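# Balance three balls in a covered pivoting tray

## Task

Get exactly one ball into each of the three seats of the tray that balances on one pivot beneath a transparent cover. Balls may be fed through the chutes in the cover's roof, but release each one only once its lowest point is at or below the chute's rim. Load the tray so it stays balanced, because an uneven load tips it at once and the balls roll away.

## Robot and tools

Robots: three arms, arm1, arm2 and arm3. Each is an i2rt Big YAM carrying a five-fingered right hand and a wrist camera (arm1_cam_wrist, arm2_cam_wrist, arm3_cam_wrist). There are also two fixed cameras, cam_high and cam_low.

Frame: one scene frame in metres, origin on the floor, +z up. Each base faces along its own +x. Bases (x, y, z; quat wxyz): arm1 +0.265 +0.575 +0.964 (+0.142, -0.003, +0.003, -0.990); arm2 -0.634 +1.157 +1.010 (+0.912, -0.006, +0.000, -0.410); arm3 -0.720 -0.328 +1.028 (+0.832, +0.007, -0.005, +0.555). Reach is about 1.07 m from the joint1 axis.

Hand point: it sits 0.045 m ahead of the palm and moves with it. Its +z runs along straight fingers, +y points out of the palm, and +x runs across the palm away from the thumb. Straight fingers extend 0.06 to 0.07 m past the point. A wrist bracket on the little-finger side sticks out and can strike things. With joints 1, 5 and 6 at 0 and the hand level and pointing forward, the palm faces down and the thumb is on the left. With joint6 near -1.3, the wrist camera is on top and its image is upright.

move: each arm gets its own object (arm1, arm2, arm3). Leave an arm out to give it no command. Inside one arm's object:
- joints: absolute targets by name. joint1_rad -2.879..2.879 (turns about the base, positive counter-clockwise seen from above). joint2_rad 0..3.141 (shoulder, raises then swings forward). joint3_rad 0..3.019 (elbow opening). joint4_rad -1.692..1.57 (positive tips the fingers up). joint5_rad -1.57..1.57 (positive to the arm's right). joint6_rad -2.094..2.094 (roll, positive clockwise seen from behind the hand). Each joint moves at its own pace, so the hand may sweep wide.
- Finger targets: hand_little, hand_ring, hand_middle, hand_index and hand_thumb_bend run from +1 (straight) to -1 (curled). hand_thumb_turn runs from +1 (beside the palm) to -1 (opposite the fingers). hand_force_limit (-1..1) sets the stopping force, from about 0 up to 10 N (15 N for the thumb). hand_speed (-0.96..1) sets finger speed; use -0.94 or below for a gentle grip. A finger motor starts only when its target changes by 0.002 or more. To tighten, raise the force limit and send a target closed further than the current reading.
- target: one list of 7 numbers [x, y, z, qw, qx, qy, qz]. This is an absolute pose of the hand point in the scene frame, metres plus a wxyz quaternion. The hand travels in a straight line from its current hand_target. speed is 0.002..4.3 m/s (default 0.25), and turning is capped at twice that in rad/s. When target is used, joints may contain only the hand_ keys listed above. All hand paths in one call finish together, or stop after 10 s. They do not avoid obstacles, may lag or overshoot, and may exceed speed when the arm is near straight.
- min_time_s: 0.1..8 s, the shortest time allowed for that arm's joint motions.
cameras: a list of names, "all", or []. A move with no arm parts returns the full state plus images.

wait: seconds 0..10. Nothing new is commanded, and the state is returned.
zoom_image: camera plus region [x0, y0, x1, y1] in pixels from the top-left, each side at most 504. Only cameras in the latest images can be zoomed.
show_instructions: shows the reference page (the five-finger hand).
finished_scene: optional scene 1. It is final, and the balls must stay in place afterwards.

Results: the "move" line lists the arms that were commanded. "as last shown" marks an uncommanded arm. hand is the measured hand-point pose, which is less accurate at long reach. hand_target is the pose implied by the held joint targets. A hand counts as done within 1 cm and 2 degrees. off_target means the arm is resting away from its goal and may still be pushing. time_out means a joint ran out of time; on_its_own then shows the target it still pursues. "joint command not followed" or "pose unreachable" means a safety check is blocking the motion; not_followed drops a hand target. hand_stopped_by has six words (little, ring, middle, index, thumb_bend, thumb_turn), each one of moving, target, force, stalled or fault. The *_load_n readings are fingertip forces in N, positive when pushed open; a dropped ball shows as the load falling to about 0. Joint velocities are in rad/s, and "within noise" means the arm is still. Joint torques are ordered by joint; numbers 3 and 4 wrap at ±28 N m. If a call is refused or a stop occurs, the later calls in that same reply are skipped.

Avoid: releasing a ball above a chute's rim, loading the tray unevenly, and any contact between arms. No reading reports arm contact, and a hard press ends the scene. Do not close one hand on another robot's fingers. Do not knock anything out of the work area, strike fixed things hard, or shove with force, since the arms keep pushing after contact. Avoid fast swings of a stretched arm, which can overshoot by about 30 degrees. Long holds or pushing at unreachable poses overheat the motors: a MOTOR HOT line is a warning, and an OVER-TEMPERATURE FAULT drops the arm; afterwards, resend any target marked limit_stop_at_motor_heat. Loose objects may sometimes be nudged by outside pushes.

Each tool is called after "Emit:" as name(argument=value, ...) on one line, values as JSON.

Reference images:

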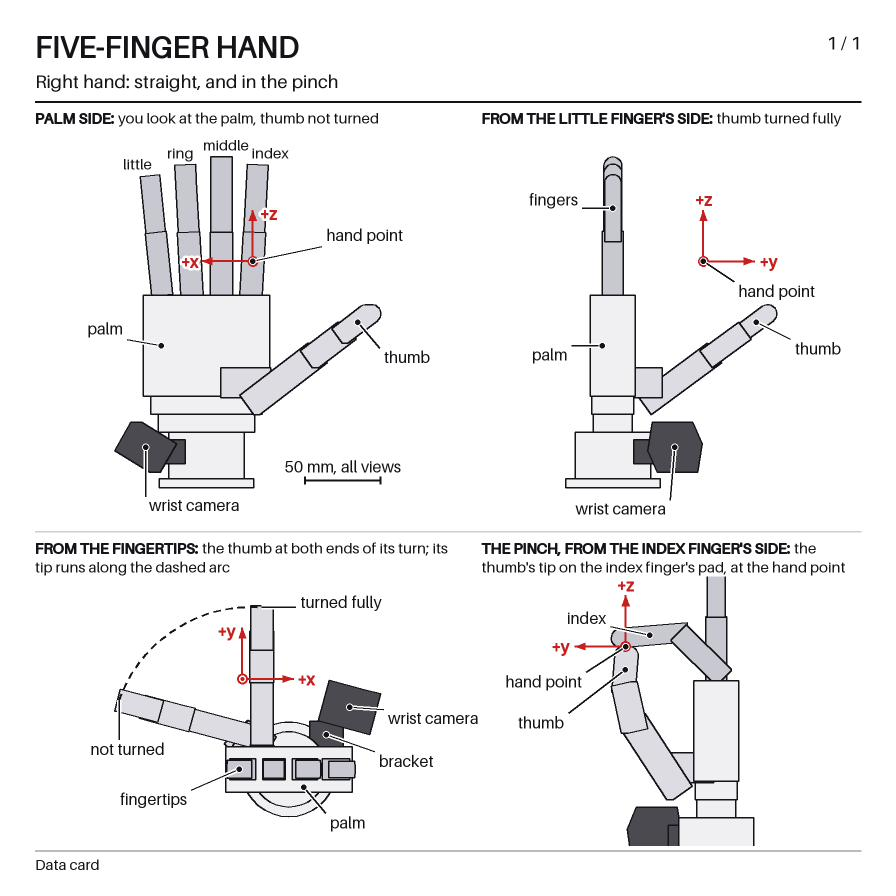

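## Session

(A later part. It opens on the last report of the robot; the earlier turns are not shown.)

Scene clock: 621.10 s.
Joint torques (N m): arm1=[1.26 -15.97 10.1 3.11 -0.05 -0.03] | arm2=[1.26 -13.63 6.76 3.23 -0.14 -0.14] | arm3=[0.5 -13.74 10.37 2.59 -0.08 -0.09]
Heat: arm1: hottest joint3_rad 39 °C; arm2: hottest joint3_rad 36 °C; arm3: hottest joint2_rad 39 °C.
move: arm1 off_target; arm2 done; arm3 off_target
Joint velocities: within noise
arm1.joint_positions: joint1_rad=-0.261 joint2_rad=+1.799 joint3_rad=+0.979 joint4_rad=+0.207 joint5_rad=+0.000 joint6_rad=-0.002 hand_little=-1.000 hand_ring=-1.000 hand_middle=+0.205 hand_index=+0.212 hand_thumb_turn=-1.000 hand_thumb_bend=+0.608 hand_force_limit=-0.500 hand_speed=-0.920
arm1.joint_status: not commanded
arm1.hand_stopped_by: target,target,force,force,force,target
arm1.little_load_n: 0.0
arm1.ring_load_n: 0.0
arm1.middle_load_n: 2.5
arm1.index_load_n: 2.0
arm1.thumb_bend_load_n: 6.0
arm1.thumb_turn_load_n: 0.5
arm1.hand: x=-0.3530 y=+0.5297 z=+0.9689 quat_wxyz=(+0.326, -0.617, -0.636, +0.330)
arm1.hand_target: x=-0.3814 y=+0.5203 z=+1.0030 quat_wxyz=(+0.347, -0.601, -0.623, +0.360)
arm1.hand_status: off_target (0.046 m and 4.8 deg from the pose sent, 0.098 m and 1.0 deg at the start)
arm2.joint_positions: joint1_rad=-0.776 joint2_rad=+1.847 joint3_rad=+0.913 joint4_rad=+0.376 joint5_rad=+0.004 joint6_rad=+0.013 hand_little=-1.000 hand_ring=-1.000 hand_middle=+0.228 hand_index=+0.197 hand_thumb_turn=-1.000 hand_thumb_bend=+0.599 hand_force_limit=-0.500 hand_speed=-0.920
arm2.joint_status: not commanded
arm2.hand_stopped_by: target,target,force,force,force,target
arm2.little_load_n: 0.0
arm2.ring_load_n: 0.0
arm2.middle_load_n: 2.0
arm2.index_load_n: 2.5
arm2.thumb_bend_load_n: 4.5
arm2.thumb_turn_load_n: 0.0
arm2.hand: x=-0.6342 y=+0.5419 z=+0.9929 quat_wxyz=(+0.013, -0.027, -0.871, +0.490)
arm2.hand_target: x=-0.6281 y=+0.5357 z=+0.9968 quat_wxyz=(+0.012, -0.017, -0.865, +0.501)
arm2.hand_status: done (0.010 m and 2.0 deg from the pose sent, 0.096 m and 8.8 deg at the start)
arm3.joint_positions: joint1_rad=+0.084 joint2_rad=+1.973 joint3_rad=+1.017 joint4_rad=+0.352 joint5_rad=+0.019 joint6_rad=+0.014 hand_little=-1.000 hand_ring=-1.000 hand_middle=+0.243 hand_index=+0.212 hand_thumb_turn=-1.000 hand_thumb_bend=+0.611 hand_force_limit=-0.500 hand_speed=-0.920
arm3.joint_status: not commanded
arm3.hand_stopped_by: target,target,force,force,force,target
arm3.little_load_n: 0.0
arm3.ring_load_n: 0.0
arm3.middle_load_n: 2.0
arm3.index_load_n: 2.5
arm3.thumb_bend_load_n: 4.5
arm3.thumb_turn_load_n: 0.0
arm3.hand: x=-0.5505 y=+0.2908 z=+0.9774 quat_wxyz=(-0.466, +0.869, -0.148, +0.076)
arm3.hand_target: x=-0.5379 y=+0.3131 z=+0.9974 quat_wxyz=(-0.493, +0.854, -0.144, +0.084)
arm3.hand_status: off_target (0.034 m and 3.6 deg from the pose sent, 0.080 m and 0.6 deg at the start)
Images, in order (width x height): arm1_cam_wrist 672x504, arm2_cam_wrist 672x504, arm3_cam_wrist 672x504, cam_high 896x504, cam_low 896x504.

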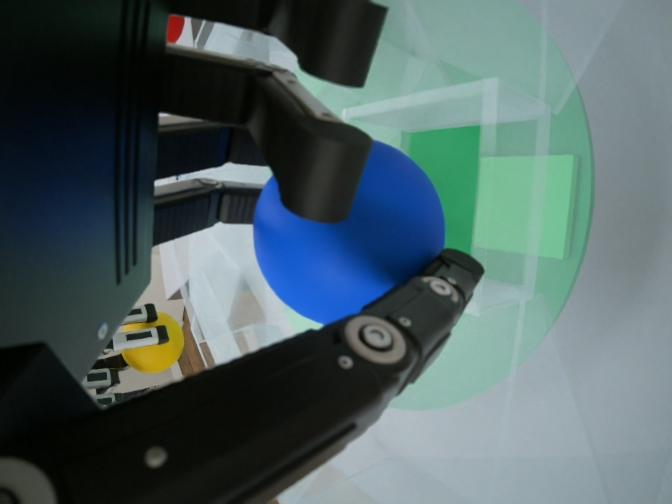

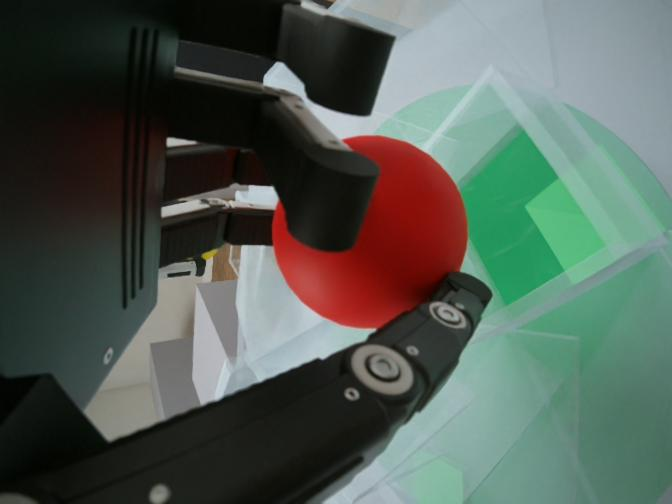

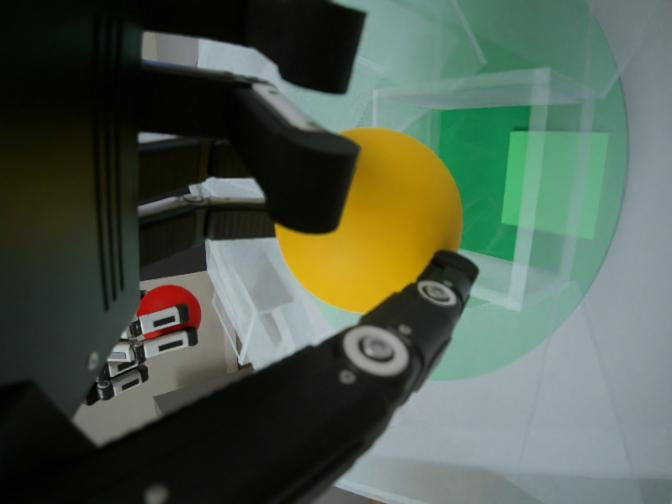

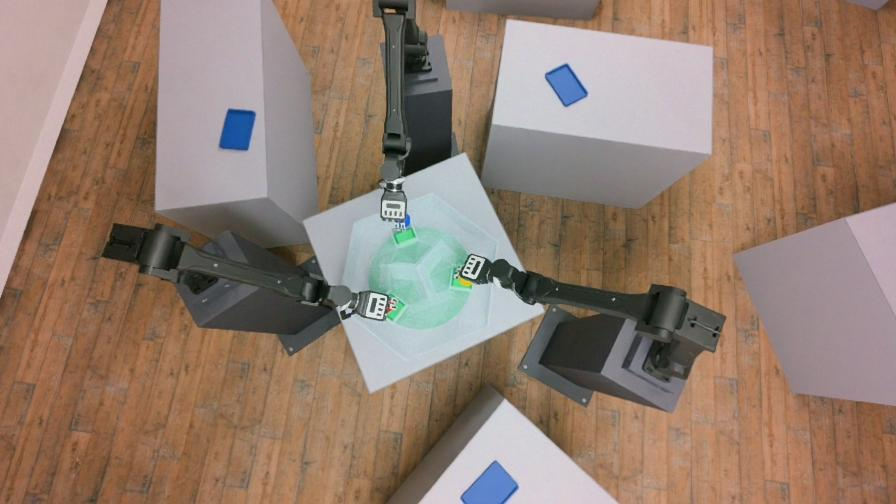

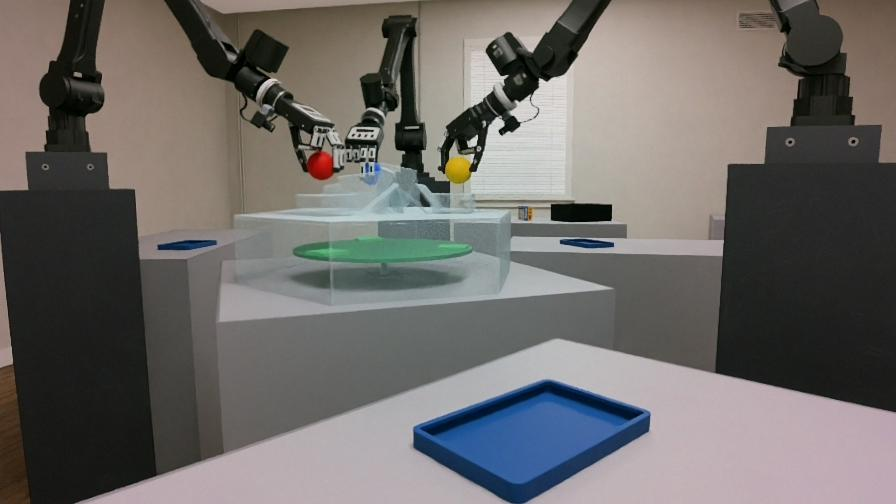

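Emit:
move(arm1={"target": [-0.411, 0.519, 0.993, -0.3474, 0.6016, 0.6230, -0.3597], "speed": 0.05}, arm2={"target": [-0.622, 0.523, 0.9676, -0.0087, 0.0151, 0.8660, -0.5000], "speed": 0.05}, arm3={"target": [-0.5275, 0.3323, 0.9866, 0.4932, -0.8542, 0.1429, -0.0825], "speed": 0.05}, cameras=["arm1_cam_wrist", "arm2_cam_wrist", "arm3_cam_wrist", "cam_low"])

Emit:
zoom_image(camera="cam_low", region=[280, 130, 490, 230])

Scene clock: 749.03 s.
Joint torques (N m): arm1=[1.55 -16.03 10.33 2.51 0.08 0.02] | arm2=[1.55 -13.86 8.79 3.21 -0.02 -0.1] | arm3=[0.38 -14.15 10.66 2.3 -0.1 -0.09]
Heat: arm1: hottest joint3_rad 40 °C; arm2: hottest joint2_rad 35 °C; arm3: hottest joint3_rad 43 °C.
move: arm1 off_target; arm2 off_target; arm3 off_target
Joint velocities: within noise
arm1.joint_positions: joint1_rad=-0.261 joint2_rad=+1.867 joint3_rad=+1.057 joint4_rad=+0.207 joint5_rad=+0.000 joint6_rad=-0.002 hand_little=-1.000 hand_ring=-1.000 hand_middle=+0.205 hand_index=+0.212 hand_thumb_turn=-1.000 hand_thumb_bend=+0.608 hand_force_limit=-0.500 hand_speed=-0.920
arm1.joint_status: not commanded
arm1.hand_stopped_by: target,target,force,force,force,target
arm1.little_load_n: 0.0
arm1.ring_load_n: 0.5
arm1.middle_load_n: 2.5
arm1.index_load_n: 2.0
arm1.thumb_bend_load_n: 5.5
arm1.thumb_turn_load_n: 0.5
arm1.hand: x=-0.3817 y=+0.5291 z=+0.9628 quat_wxyz=(+0.329, -0.616, -0.634, +0.333)
arm1.hand_target: x=-0.4090 y=+0.5192 z=+0.9938 quat_wxyz=(+0.348, -0.602, -0.623, +0.360)
arm1.hand_status: off_target (0.043 m and 4.2 deg from the pose sent, 0.064 m and 4.8 deg at the start)
arm2.joint_positions: joint1_rad=-0.770 joint2_rad=+1.931 joint3_rad=+0.913 joint4_rad=+0.431 joint5_rad=+0.004 joint6_rad=+0.013 hand_little=-1.000 hand_ring=-1.000 hand_middle=+0.228 hand_index=+0.197 hand_thumb_turn=-1.000 hand_thumb_bend=+0.599 hand_force_limit=-0.500 hand_speed=-0.920
arm2.joint_status: not commanded
arm2.hand_stopped_by: target,target,force,force,force,target
arm2.little_load_n: 0.0
arm2.ring_load_n: -0.5
arm2.middle_load_n: 2.0
arm2.index_load_n: 2.0
arm2.thumb_bend_load_n: 4.5
arm2.thumb_turn_load_n: 0.0
arm2.hand: x=-0.6305 y=+0.5453 z=+0.9537 quat_wxyz=(+0.011, -0.025, -0.879, +0.477)
arm2.hand_target: x=-0.6220 y=+0.5246 z=+0.9678 quat_wxyz=(+0.009, -0.015, -0.866, +0.499)
arm2.hand_status: off_target (0.028 m and 3.2 deg from the pose sent, 0.034 m and 2.0 deg at the start)
arm3.joint_positions: joint1_rad=+0.078 joint2_rad=+2.026 joint3_rad=+1.078 joint4_rad=+0.352 joint5_rad=+0.010 joint6_rad=+0.010 hand_little=-1.000 hand_ring=-1.000 hand_middle=+0.243 hand_index=+0.212 hand_thumb_turn=-1.000 hand_thumb_bend=+0.611 hand_force_limit=-0.500 hand_speed=-0.920
arm3.joint_status: not commanded
arm3.hand_stopped_by: target,target,force,force,force,target
arm3.little_load_n: 0.0
arm3.ring_load_n: 0.0
arm3.middle_load_n: 2.0
arm3.index_load_n: 2.5
arm3.thumb_bend_load_n: 4.5
arm3.thumb_turn_load_n: 0.0
arm3.hand: x=-0.5417 y=+0.3099 z=+0.9691 quat_wxyz=(-0.470, +0.867, -0.146, +0.075)
arm3.hand_target: x=-0.5276 y=+0.3310 z=+0.9867 quat_wxyz=(-0.493, +0.854, -0.143, +0.083)
arm3.hand_status: off_target (0.032 m and 3.2 deg from the pose sent, 0.048 m and 3.6 deg at the start)
Images, in order (width x height): arm1_cam_wrist 672x504, arm2_cam_wrist 672x504, arm3_cam_wrist 672x504, cam_low 896x504.

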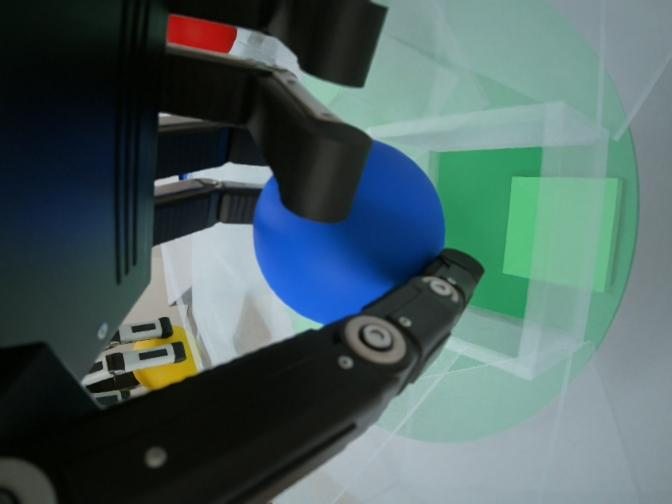

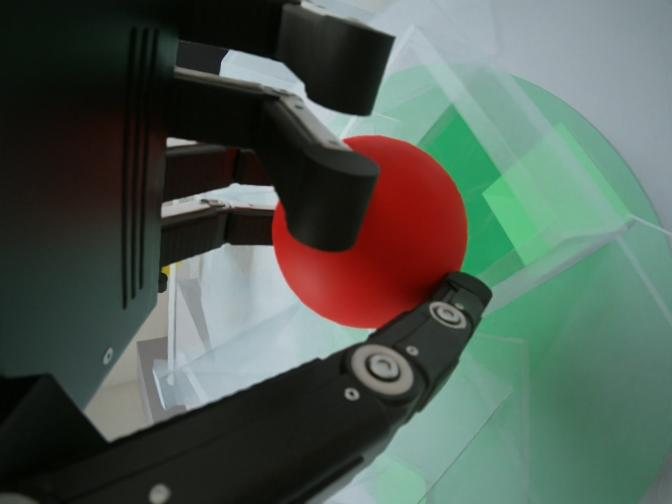

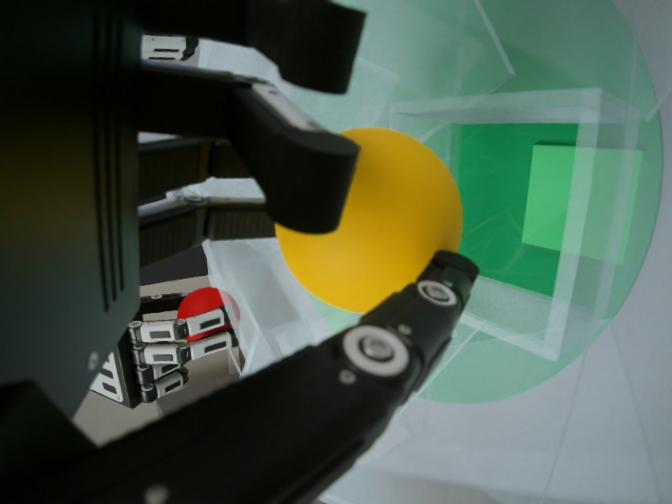

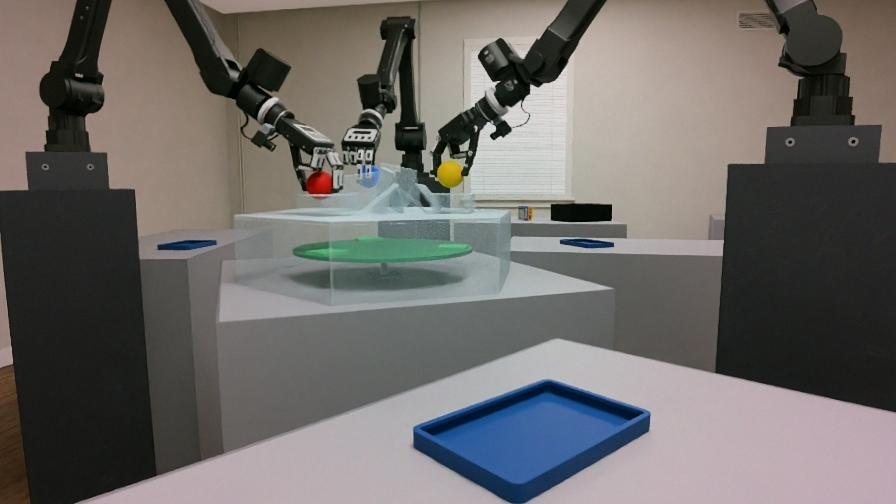

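Scaled by 2.400 from the camera's image (finer frame: 1280x720).

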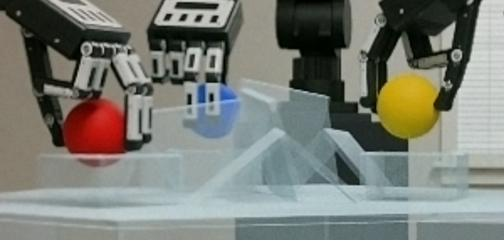

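Emit:
zoom_image(camera="cam_low", region=[285, 160, 385, 220])

Emit:
zoom_image(camera="cam_low", region=[385, 150, 485, 220])

Emit:
zoom_image(camera="arm2_cam_wrist", region=[380, 0, 672, 320])

Scaled by 5.040 from the camera's image (finer frame: 1280x720).

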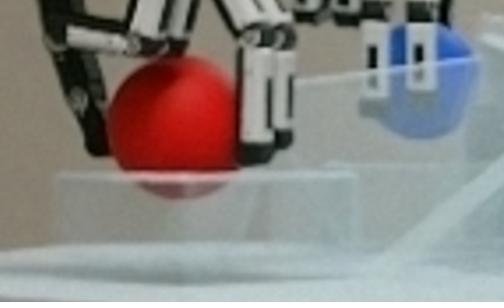

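Scaled by 5.040 from the camera's image (finer frame: 1280x720).

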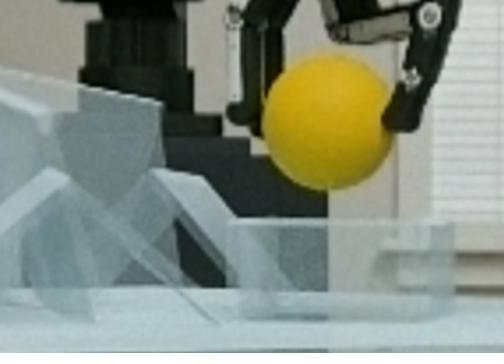

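Scaled by 1.575 from the camera's image (finer frame: 960x720).

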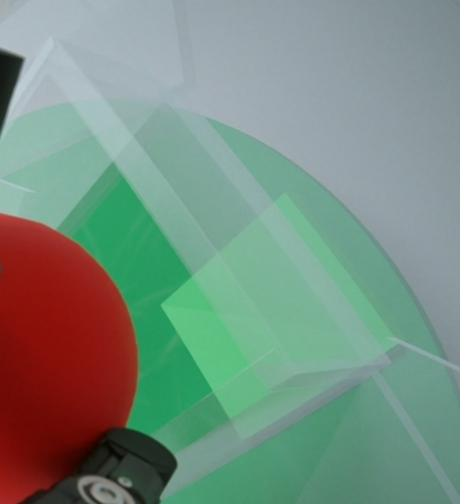

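Emit:
move(arm1={"target": [-0.4125, 0.5145, 0.986, -0.3474, 0.6016, 0.6230, -0.3597], "speed": 0.05}, arm2={"target": [-0.621, 0.503, 0.9736, -0.0087, 0.0151, 0.8660, -0.5000], "speed": 0.05}, arm3={"target": [-0.5265, 0.331, 0.979, 0.4932, -0.8542, 0.1429, -0.0825], "speed": 0.05}, cameras=["all"])

Scene clock: 823.00 s.
Joint torques (N m): arm1=[1.26 -15.15 10.06 3.14 0.22 0.06] | arm2=[1.61 -14.1 9.83 2.02 0.09 -0.08] | arm3=[0.26 -14.27 10.21 2.69 -0.1 -0.08]
Heat: arm1: hottest joint3_rad 42 °C; arm2: hottest joint3_rad 36 °C; arm3: hottest joint3_rad 44 °C.
move: arm1 off_target; arm2 off_target; arm3 off_target
Joint velocities: within noise
arm1.joint_positions: joint1_rad=-0.252 joint2_rad=+1.882 joint3_rad=+1.057 joint4_rad=+0.208 joint5_rad=+0.001 joint6_rad=-0.002 hand_little=-1.000 hand_ring=-1.000 hand_middle=+0.205 hand_index=+0.212 hand_thumb_turn=-1.000 hand_thumb_bend=+0.608 hand_force_limit=-0.500 hand_speed=-0.920
arm1.joint_status: not commanded
arm1.hand_stopped_by: target,target,force,force,force,target
arm1.little_load_n: 0.0
arm1.ring_load_n: 0.0
arm1.middle_load_n: 2.5
arm1.index_load_n: 2.0
arm1.thumb_bend_load_n: 5.5
arm1.thumb_turn_load_n: 0.0
arm1.hand: x=-0.3795 y=+0.5235 z=+0.9535 quat_wxyz=(+0.324, -0.615, -0.639, +0.330)
arm1.hand_target: x=-0.4097 y=+0.5144 z=+0.9866 quat_wxyz=(+0.346, -0.602, -0.623, +0.360)
arm1.hand_status: off_target (0.047 m and 5.0 deg from the pose sent, 0.041 m and 4.2 deg at the start)
arm2.joint_positions: joint1_rad=-0.767 joint2_rad=+1.948 joint3_rad=+0.970 joint4_rad=+0.417 joint5_rad=+0.004 joint6_rad=+0.013 hand_little=-1.000 hand_ring=-1.000 hand_middle=+0.228 hand_index=+0.197 hand_thumb_turn=-1.000 hand_thumb_bend=+0.599 hand_force_limit=-0.500 hand_speed=-0.920
arm2.joint_status: not commanded
arm2.hand_stopped_by: target,target,force,force,force,target
arm2.little_load_n: 0.0
arm2.ring_load_n: 0.0
arm2.middle_load_n: 2.0
arm2.index_load_n: 2.5
arm2.thumb_bend_load_n: 4.5
arm2.thumb_turn_load_n: 0.0
arm2.hand: x=-0.6295 y=+0.5220 z=+0.9639 quat_wxyz=(+0.010, -0.023, -0.872, +0.488)
arm2.hand_target: x=-0.6208 y=+0.5038 z=+0.9736 quat_wxyz=(+0.009, -0.015, -0.866, +0.500)
arm2.hand_status: off_target (0.023 m and 1.8 deg from the pose sent, 0.048 m and 3.2 deg at the start)
arm3.joint_positions: joint1_rad=+0.076 joint2_rad=+2.039 joint3_rad=+1.078 joint4_rad=+0.360 joint5_rad=+0.007 joint6_rad=+0.010 hand_little=-1.000 hand_ring=-1.000 hand_middle=+0.243 hand_index=+0.212 hand_thumb_turn=-1.000 hand_thumb_bend=+0.611 hand_force_limit=-0.500 hand_speed=-0.920
arm3.joint_status: not commanded
arm3.hand_stopped_by: target,target,force,force,force,target
arm3.little_load_n: 0.0
arm3.ring_load_n: 0.0
arm3.middle_load_n: 2.0
arm3.index_load_n: 2.5
arm3.thumb_bend_load_n: 5.0
arm3.thumb_turn_load_n: 0.0
arm3.hand: x=-0.5416 y=+0.3089 z=+0.9628 quat_wxyz=(-0.468, +0.868, -0.147, +0.074)
arm3.hand_target: x=-0.5272 y=+0.3298 z=+0.9804 quat_wxyz=(-0.494, +0.854, -0.143, +0.082)
arm3.hand_status: off_target (0.031 m and 3.5 deg from the pose sent, 0.028 m and 3.2 deg at the start)
pictures: arm1_cam_wrist, arm2_cam_wrist, arm3_cam_wrist, cam_high, cam_low
Images, in order (width x height): arm1_cam_wrist 672x504, arm2_cam_wrist 672x504, arm3_cam_wrist 672x504, cam_high 896x504, cam_low 896x504.

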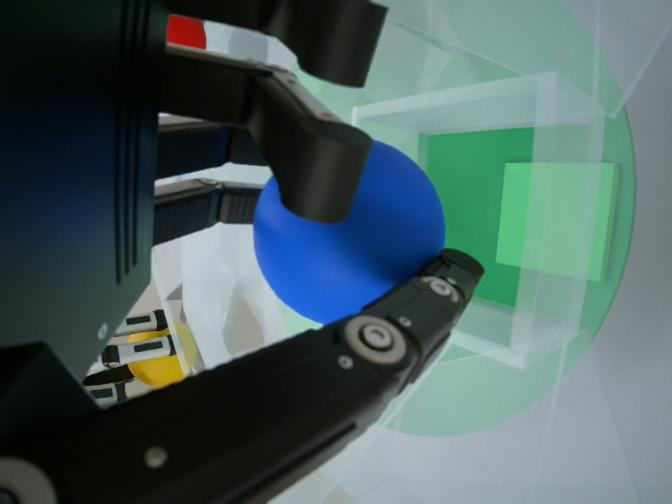

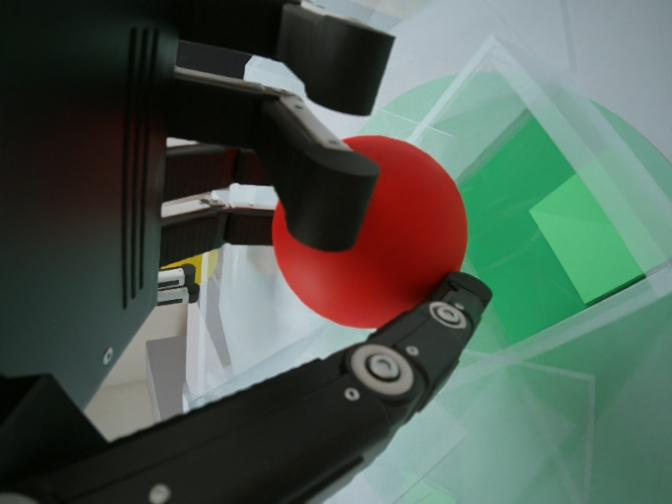

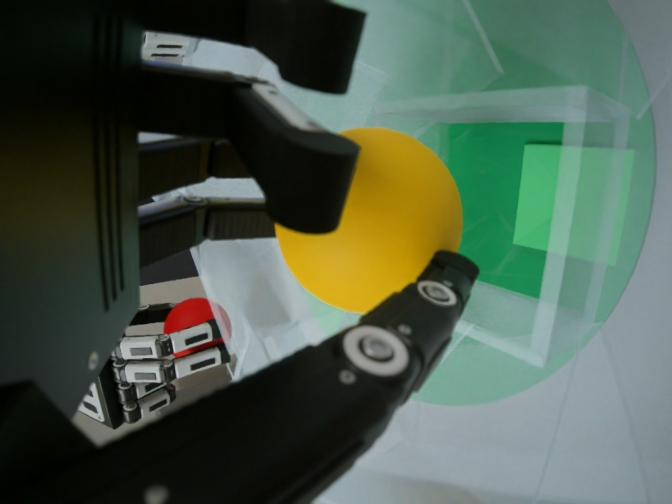

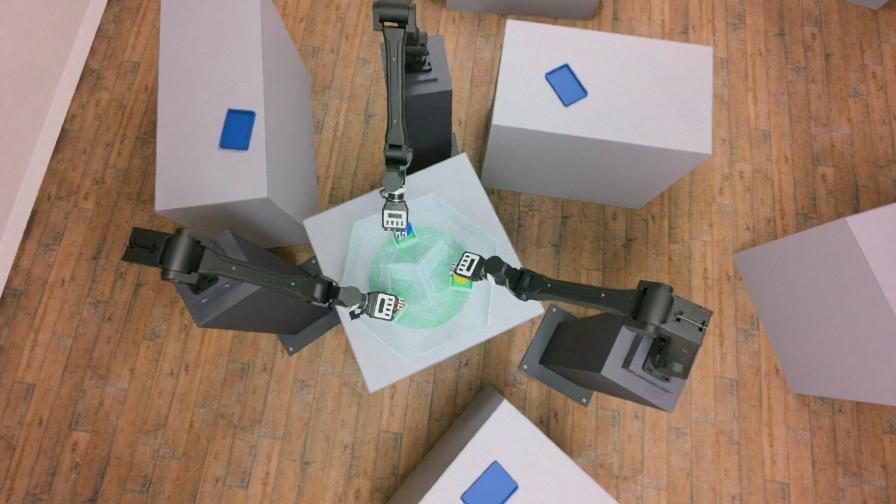

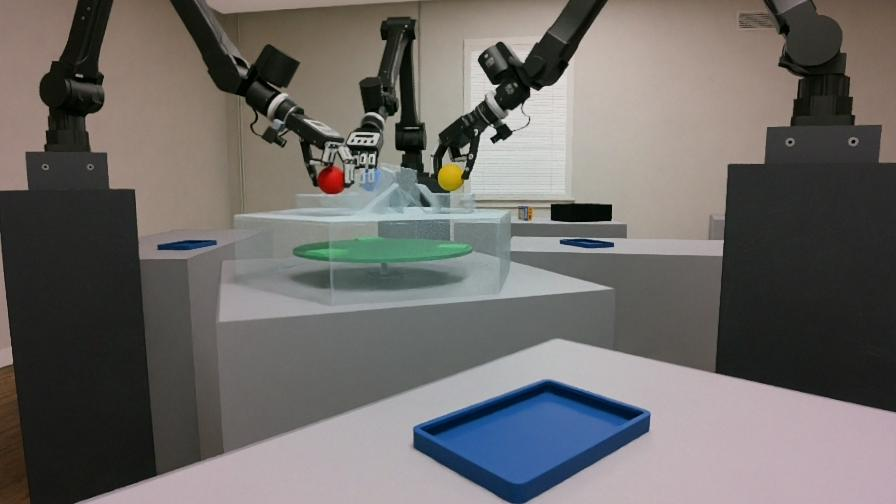

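Emit:
zoom_image(camera="cam_low", region=[285, 140, 405, 230])

Emit:
zoom_image(camera="cam_low", region=[385, 140, 505, 230])

Emit:
zoom_image(camera="cam_high", region=[340, 190, 520, 340])

Scaled by 4.200 from the camera's image (finer frame: 1280x720).

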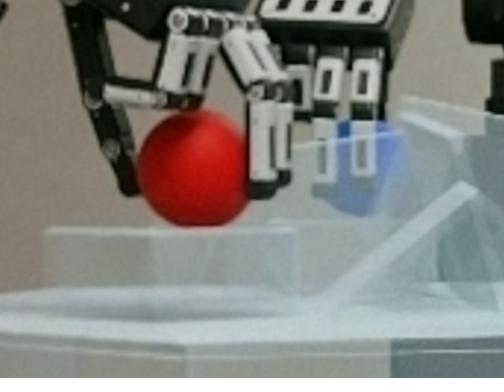

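Scaled by 4.200 from the camera's image (finer frame: 1280x720).

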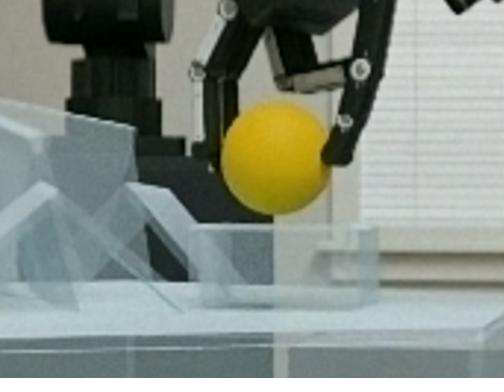

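Scaled by 2.800 from the camera's image (finer frame: 1280x720).

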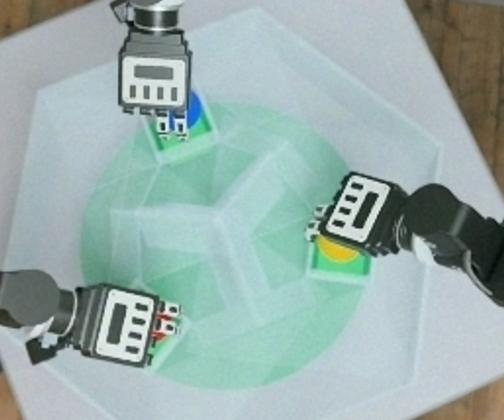

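Emit:
zoom_image(camera="cam_high", region=[380, 210, 430, 260])

Emit:
zoom_image(camera="cam_high", region=[440, 245, 490, 295])

Emit:
zoom_image(camera="cam_high", region=[370, 280, 420, 330])

Emit:
zoom_image(camera="cam_low", region=[345, 160, 405, 220])

Scaled by 10.080 from the camera's image (finer frame: 1280x720).

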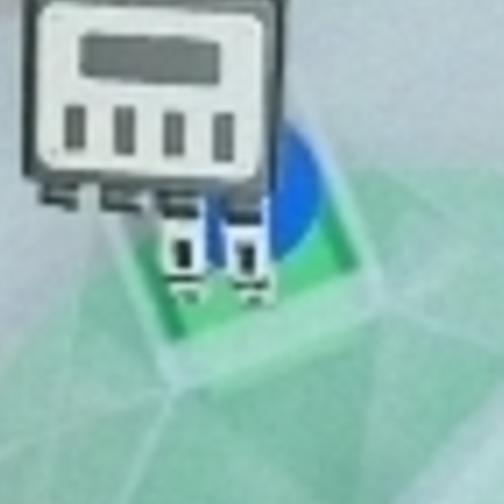

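Scaled by 10.080 from the camera's image (finer frame: 1280x720).

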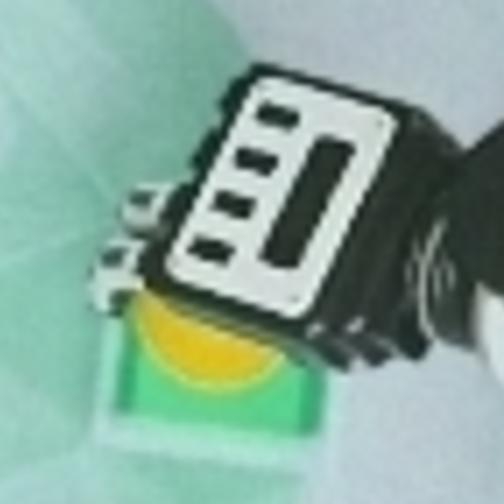

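Scaled by 10.080 from the camera's image (finer frame: 1280x720).

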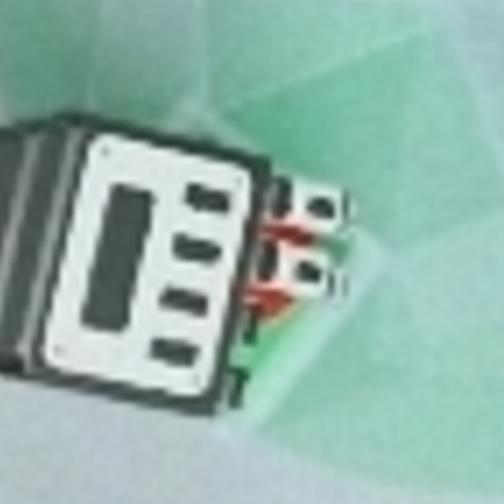

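Scaled by 8.400 from the camera's image (finer frame: 1280x720).

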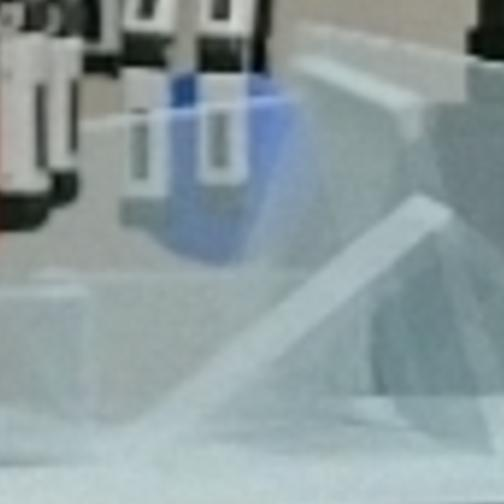

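Emit:
zoom_image(camera="arm3_cam_wrist", region=[340, 60, 640, 400])

Emit:
zoom_image(camera="arm1_cam_wrist", region=[320, 50, 640, 400])

Emit:
zoom_image(camera="arm2_cam_wrist", region=[340, 20, 672, 400])

Scaled by 1.482 from the camera's image (finer frame: 960x720).

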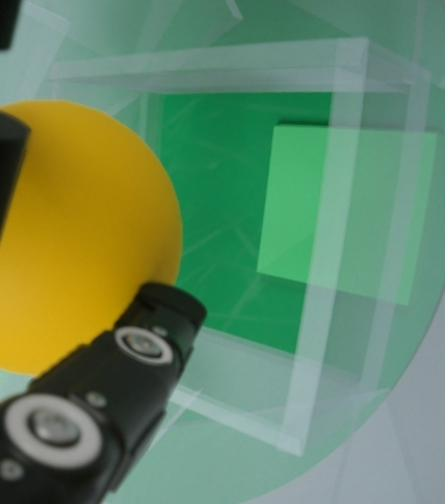

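Scaled by 1.440 from the camera's image (finer frame: 960x720).

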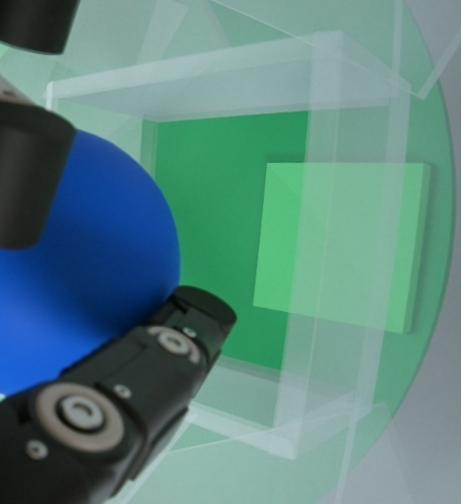

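Scaled by 1.326 from the camera's image (finer frame: 960x720).

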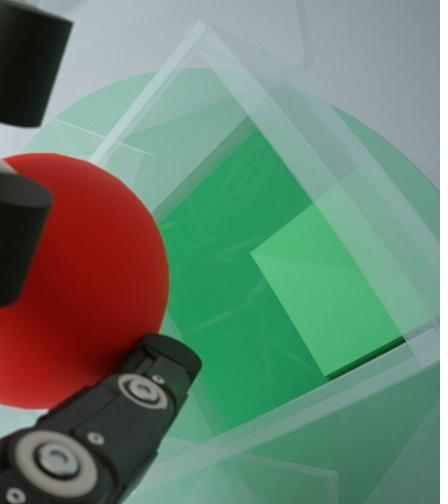

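Emit:
move(arm1={"target": [-0.4125, 0.5185, 0.977, -0.3474, 0.6016, 0.6230, -0.3597], "speed": 0.05}, arm2={"target": [-0.621, 0.510, 0.966, -0.0087, 0.0151, 0.8660, -0.5000], "speed": 0.05}, arm3={"target": [-0.5275, 0.328, 0.965, 0.4932, -0.8542, 0.1429, -0.0825], "speed": 0.05}, cameras=["all"])

Emit:
zoom_image(camera="cam_low", region=[285, 140, 405, 230])

Emit:
zoom_image(camera="cam_low", region=[385, 140, 505, 230])

Emit:
zoom_image(camera="cam_low", region=[345, 160, 405, 220])

Scene clock: 967.63 s.
Joint torques (N m): arm1=[0.5 -15.91 9.54 3.04 -0.02 0.04] | arm2=[1.49 -14.21 7.83 3.15 0.07 -0.09] | arm3=[0.26 -14.56 9.26 2.66 -0.07 -0.09]
Heat: arm1: hottest joint3_rad 43 °C; arm2: hottest joint3_rad 37 °C; arm3: hottest joint3_rad 44 °C.
move: arm1 off_target; arm2 off_target; arm3 off_target
Joint velocities: within noise
arm1.joint_positions: joint1_rad=-0.252 joint2_rad=+1.899 joint3_rad=+1.057 joint4_rad=+0.230 joint5_rad=+0.003 joint6_rad=-0.002 hand_little=-1.000 hand_ring=-1.000 hand_middle=+0.205 hand_index=+0.212 hand_thumb_turn=-1.000 hand_thumb_bend=+0.608 hand_force_limit=-0.500 hand_speed=-0.920
arm1.joint_status: not commanded
arm1.hand_stopped_by: target,target,force,force,force,target
arm1.little_load_n: 0.0
arm1.ring_load_n: 0.0
arm1.middle_load_n: 2.5
arm1.index_load_n: 2.0
arm1.thumb_bend_load_n: 6.0
arm1.thumb_turn_load_n: 0.5
arm1.hand: x=-0.3815 y=+0.5238 z=+0.9469 quat_wxyz=(+0.326, -0.615, -0.638, +0.331)
arm1.hand_target: x=-0.4104 y=+0.5188 z=+0.9783 quat_wxyz=(+0.348, -0.602, -0.623, +0.359)
arm1.hand_status: off_target (0.044 m and 4.7 deg from the pose sent, 0.041 m and 5.0 deg at the start)
arm2.joint_positions: joint1_rad=-0.767 joint2_rad=+1.953 joint3_rad=+0.970 joint4_rad=+0.417 joint5_rad=+0.004 joint6_rad=+0.013 hand_little=-1.000 hand_ring=-1.000 hand_middle=+0.228 hand_index=+0.197 hand_thumb_turn=-1.000 hand_thumb_bend=+0.599 hand_force_limit=-0.500 hand_speed=-0.920
arm2.joint_status: not commanded
arm2.hand_stopped_by: target,target,force,force,force,target
arm2.little_load_n: 0.0
arm2.ring_load_n: 0.0
arm2.middle_load_n: 2.0
arm2.index_load_n: 2.5
arm2.thumb_bend_load_n: 4.5
arm2.thumb_turn_load_n: 0.0
arm2.hand: x=-0.6295 y=+0.5228 z=+0.9611 quat_wxyz=(+0.010, -0.023, -0.873, +0.486)
arm2.hand_target: x=-0.6209 y=+0.5103 z=+0.9668 quat_wxyz=(+0.009, -0.015, -0.866, +0.500)
arm2.hand_status: off_target (0.016 m and 2.0 deg from the pose sent, 0.015 m and 1.8 deg at the start)
arm3.joint_positions: joint1_rad=+0.076 joint2_rad=+2.069 joint3_rad=+1.078 joint4_rad=+0.395 joint5_rad=+0.007 joint6_rad=+0.008 hand_little=-1.000 hand_ring=-1.000 hand_middle=+0.243 hand_index=+0.212 hand_thumb_turn=-1.000 hand_thumb_bend=+0.611 hand_force_limit=-0.500 hand_speed=-0.920
arm3.joint_status: not commanded
arm3.hand_stopped_by: target,target,force,force,force,target
arm3.little_load_n: 0.0
arm3.ring_load_n: 0.0
arm3.middle_load_n: 2.5
arm3.index_load_n: 2.5
arm3.thumb_bend_load_n: 5.0
arm3.thumb_turn_load_n: 0.0
arm3.hand: x=-0.5414 y=+0.3096 z=+0.9498 quat_wxyz=(-0.470, +0.867, -0.146, +0.075)
arm3.hand_target: x=-0.5278 y=+0.3266 z=+0.9645 quat_wxyz=(-0.492, +0.855, -0.143, +0.083)
arm3.hand_status: off_target (0.028 m and 3.2 deg from the pose sent, 0.024 m and 3.5 deg at the start)
pictures: arm1_cam_wrist, arm2_cam_wrist, arm3_cam_wrist, cam_high, cam_low
Images, in order (width x height): arm1_cam_wrist 672x504, arm2_cam_wrist 672x504, arm3_cam_wrist 672x504, cam_high 896x504, cam_low 896x504.

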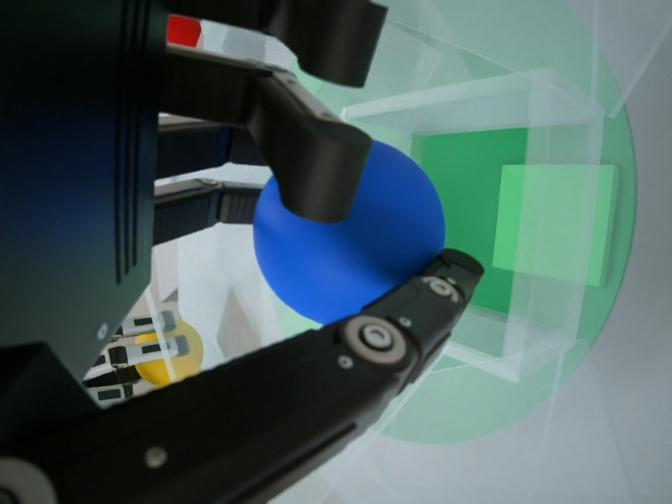

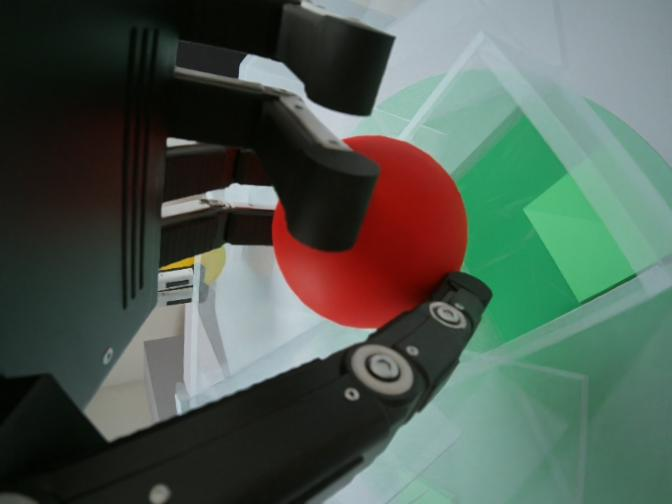

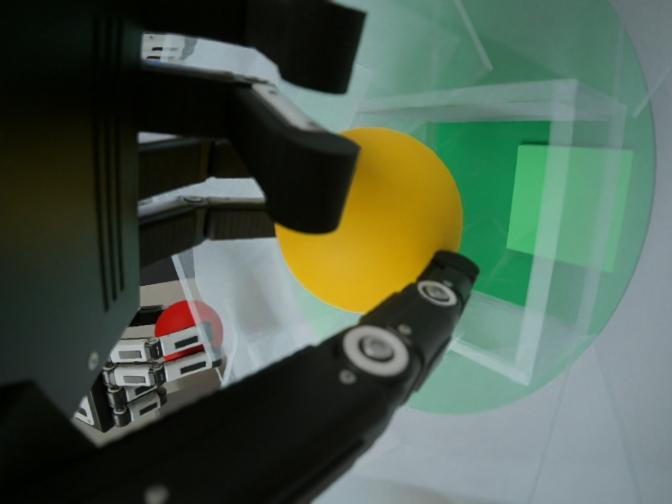

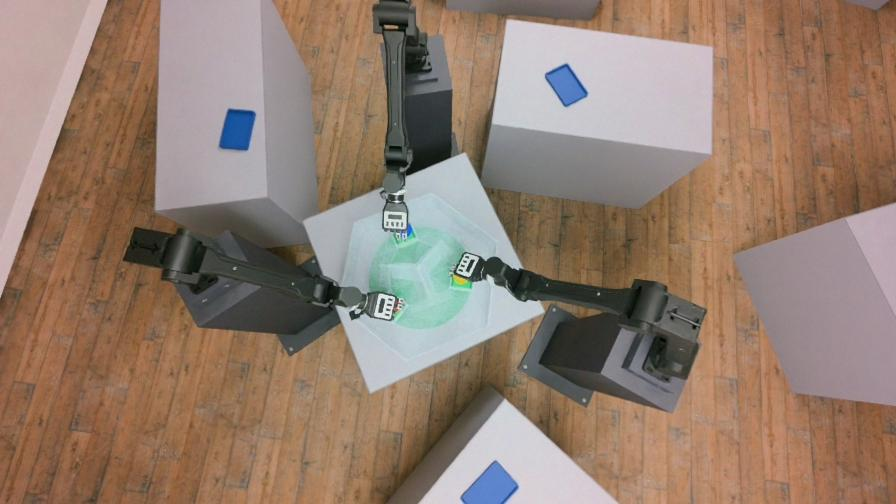

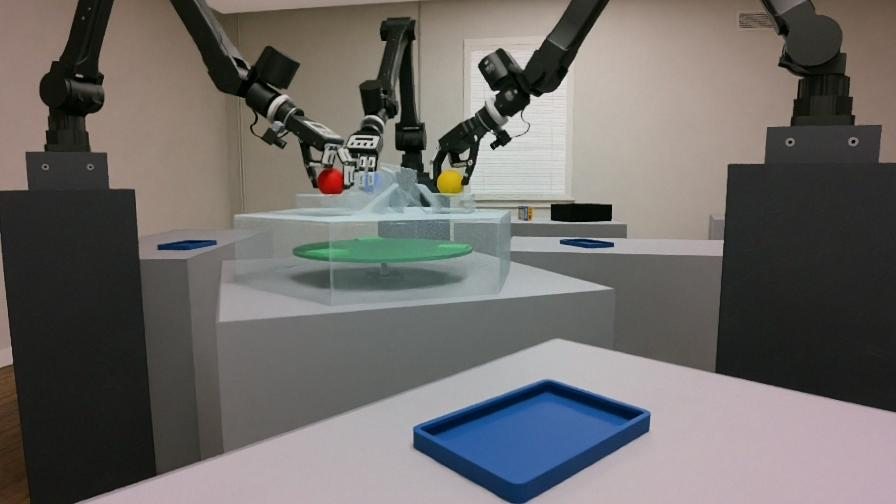

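Scaled by 4.200 from the camera's image (finer frame: 1280x720).

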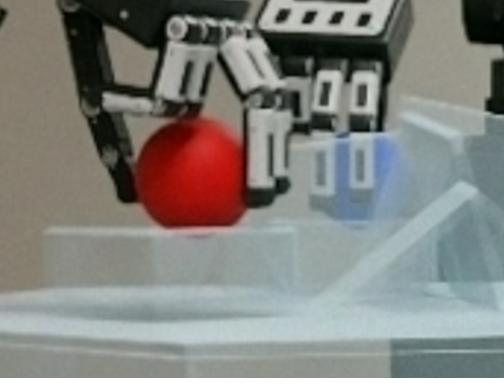

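Scaled by 4.200 from the camera's image (finer frame: 1280x720).

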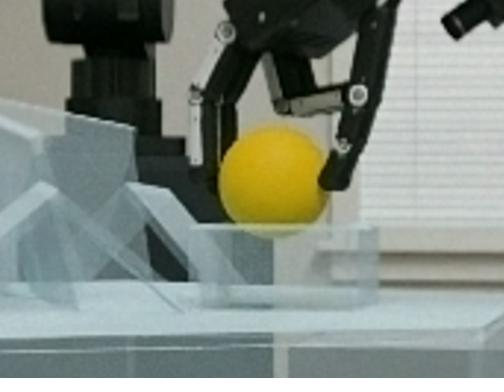

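Scaled by 8.400 from the camera's image (finer frame: 1280x720).

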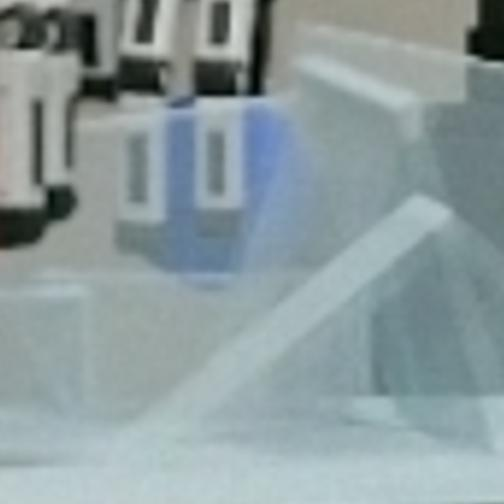

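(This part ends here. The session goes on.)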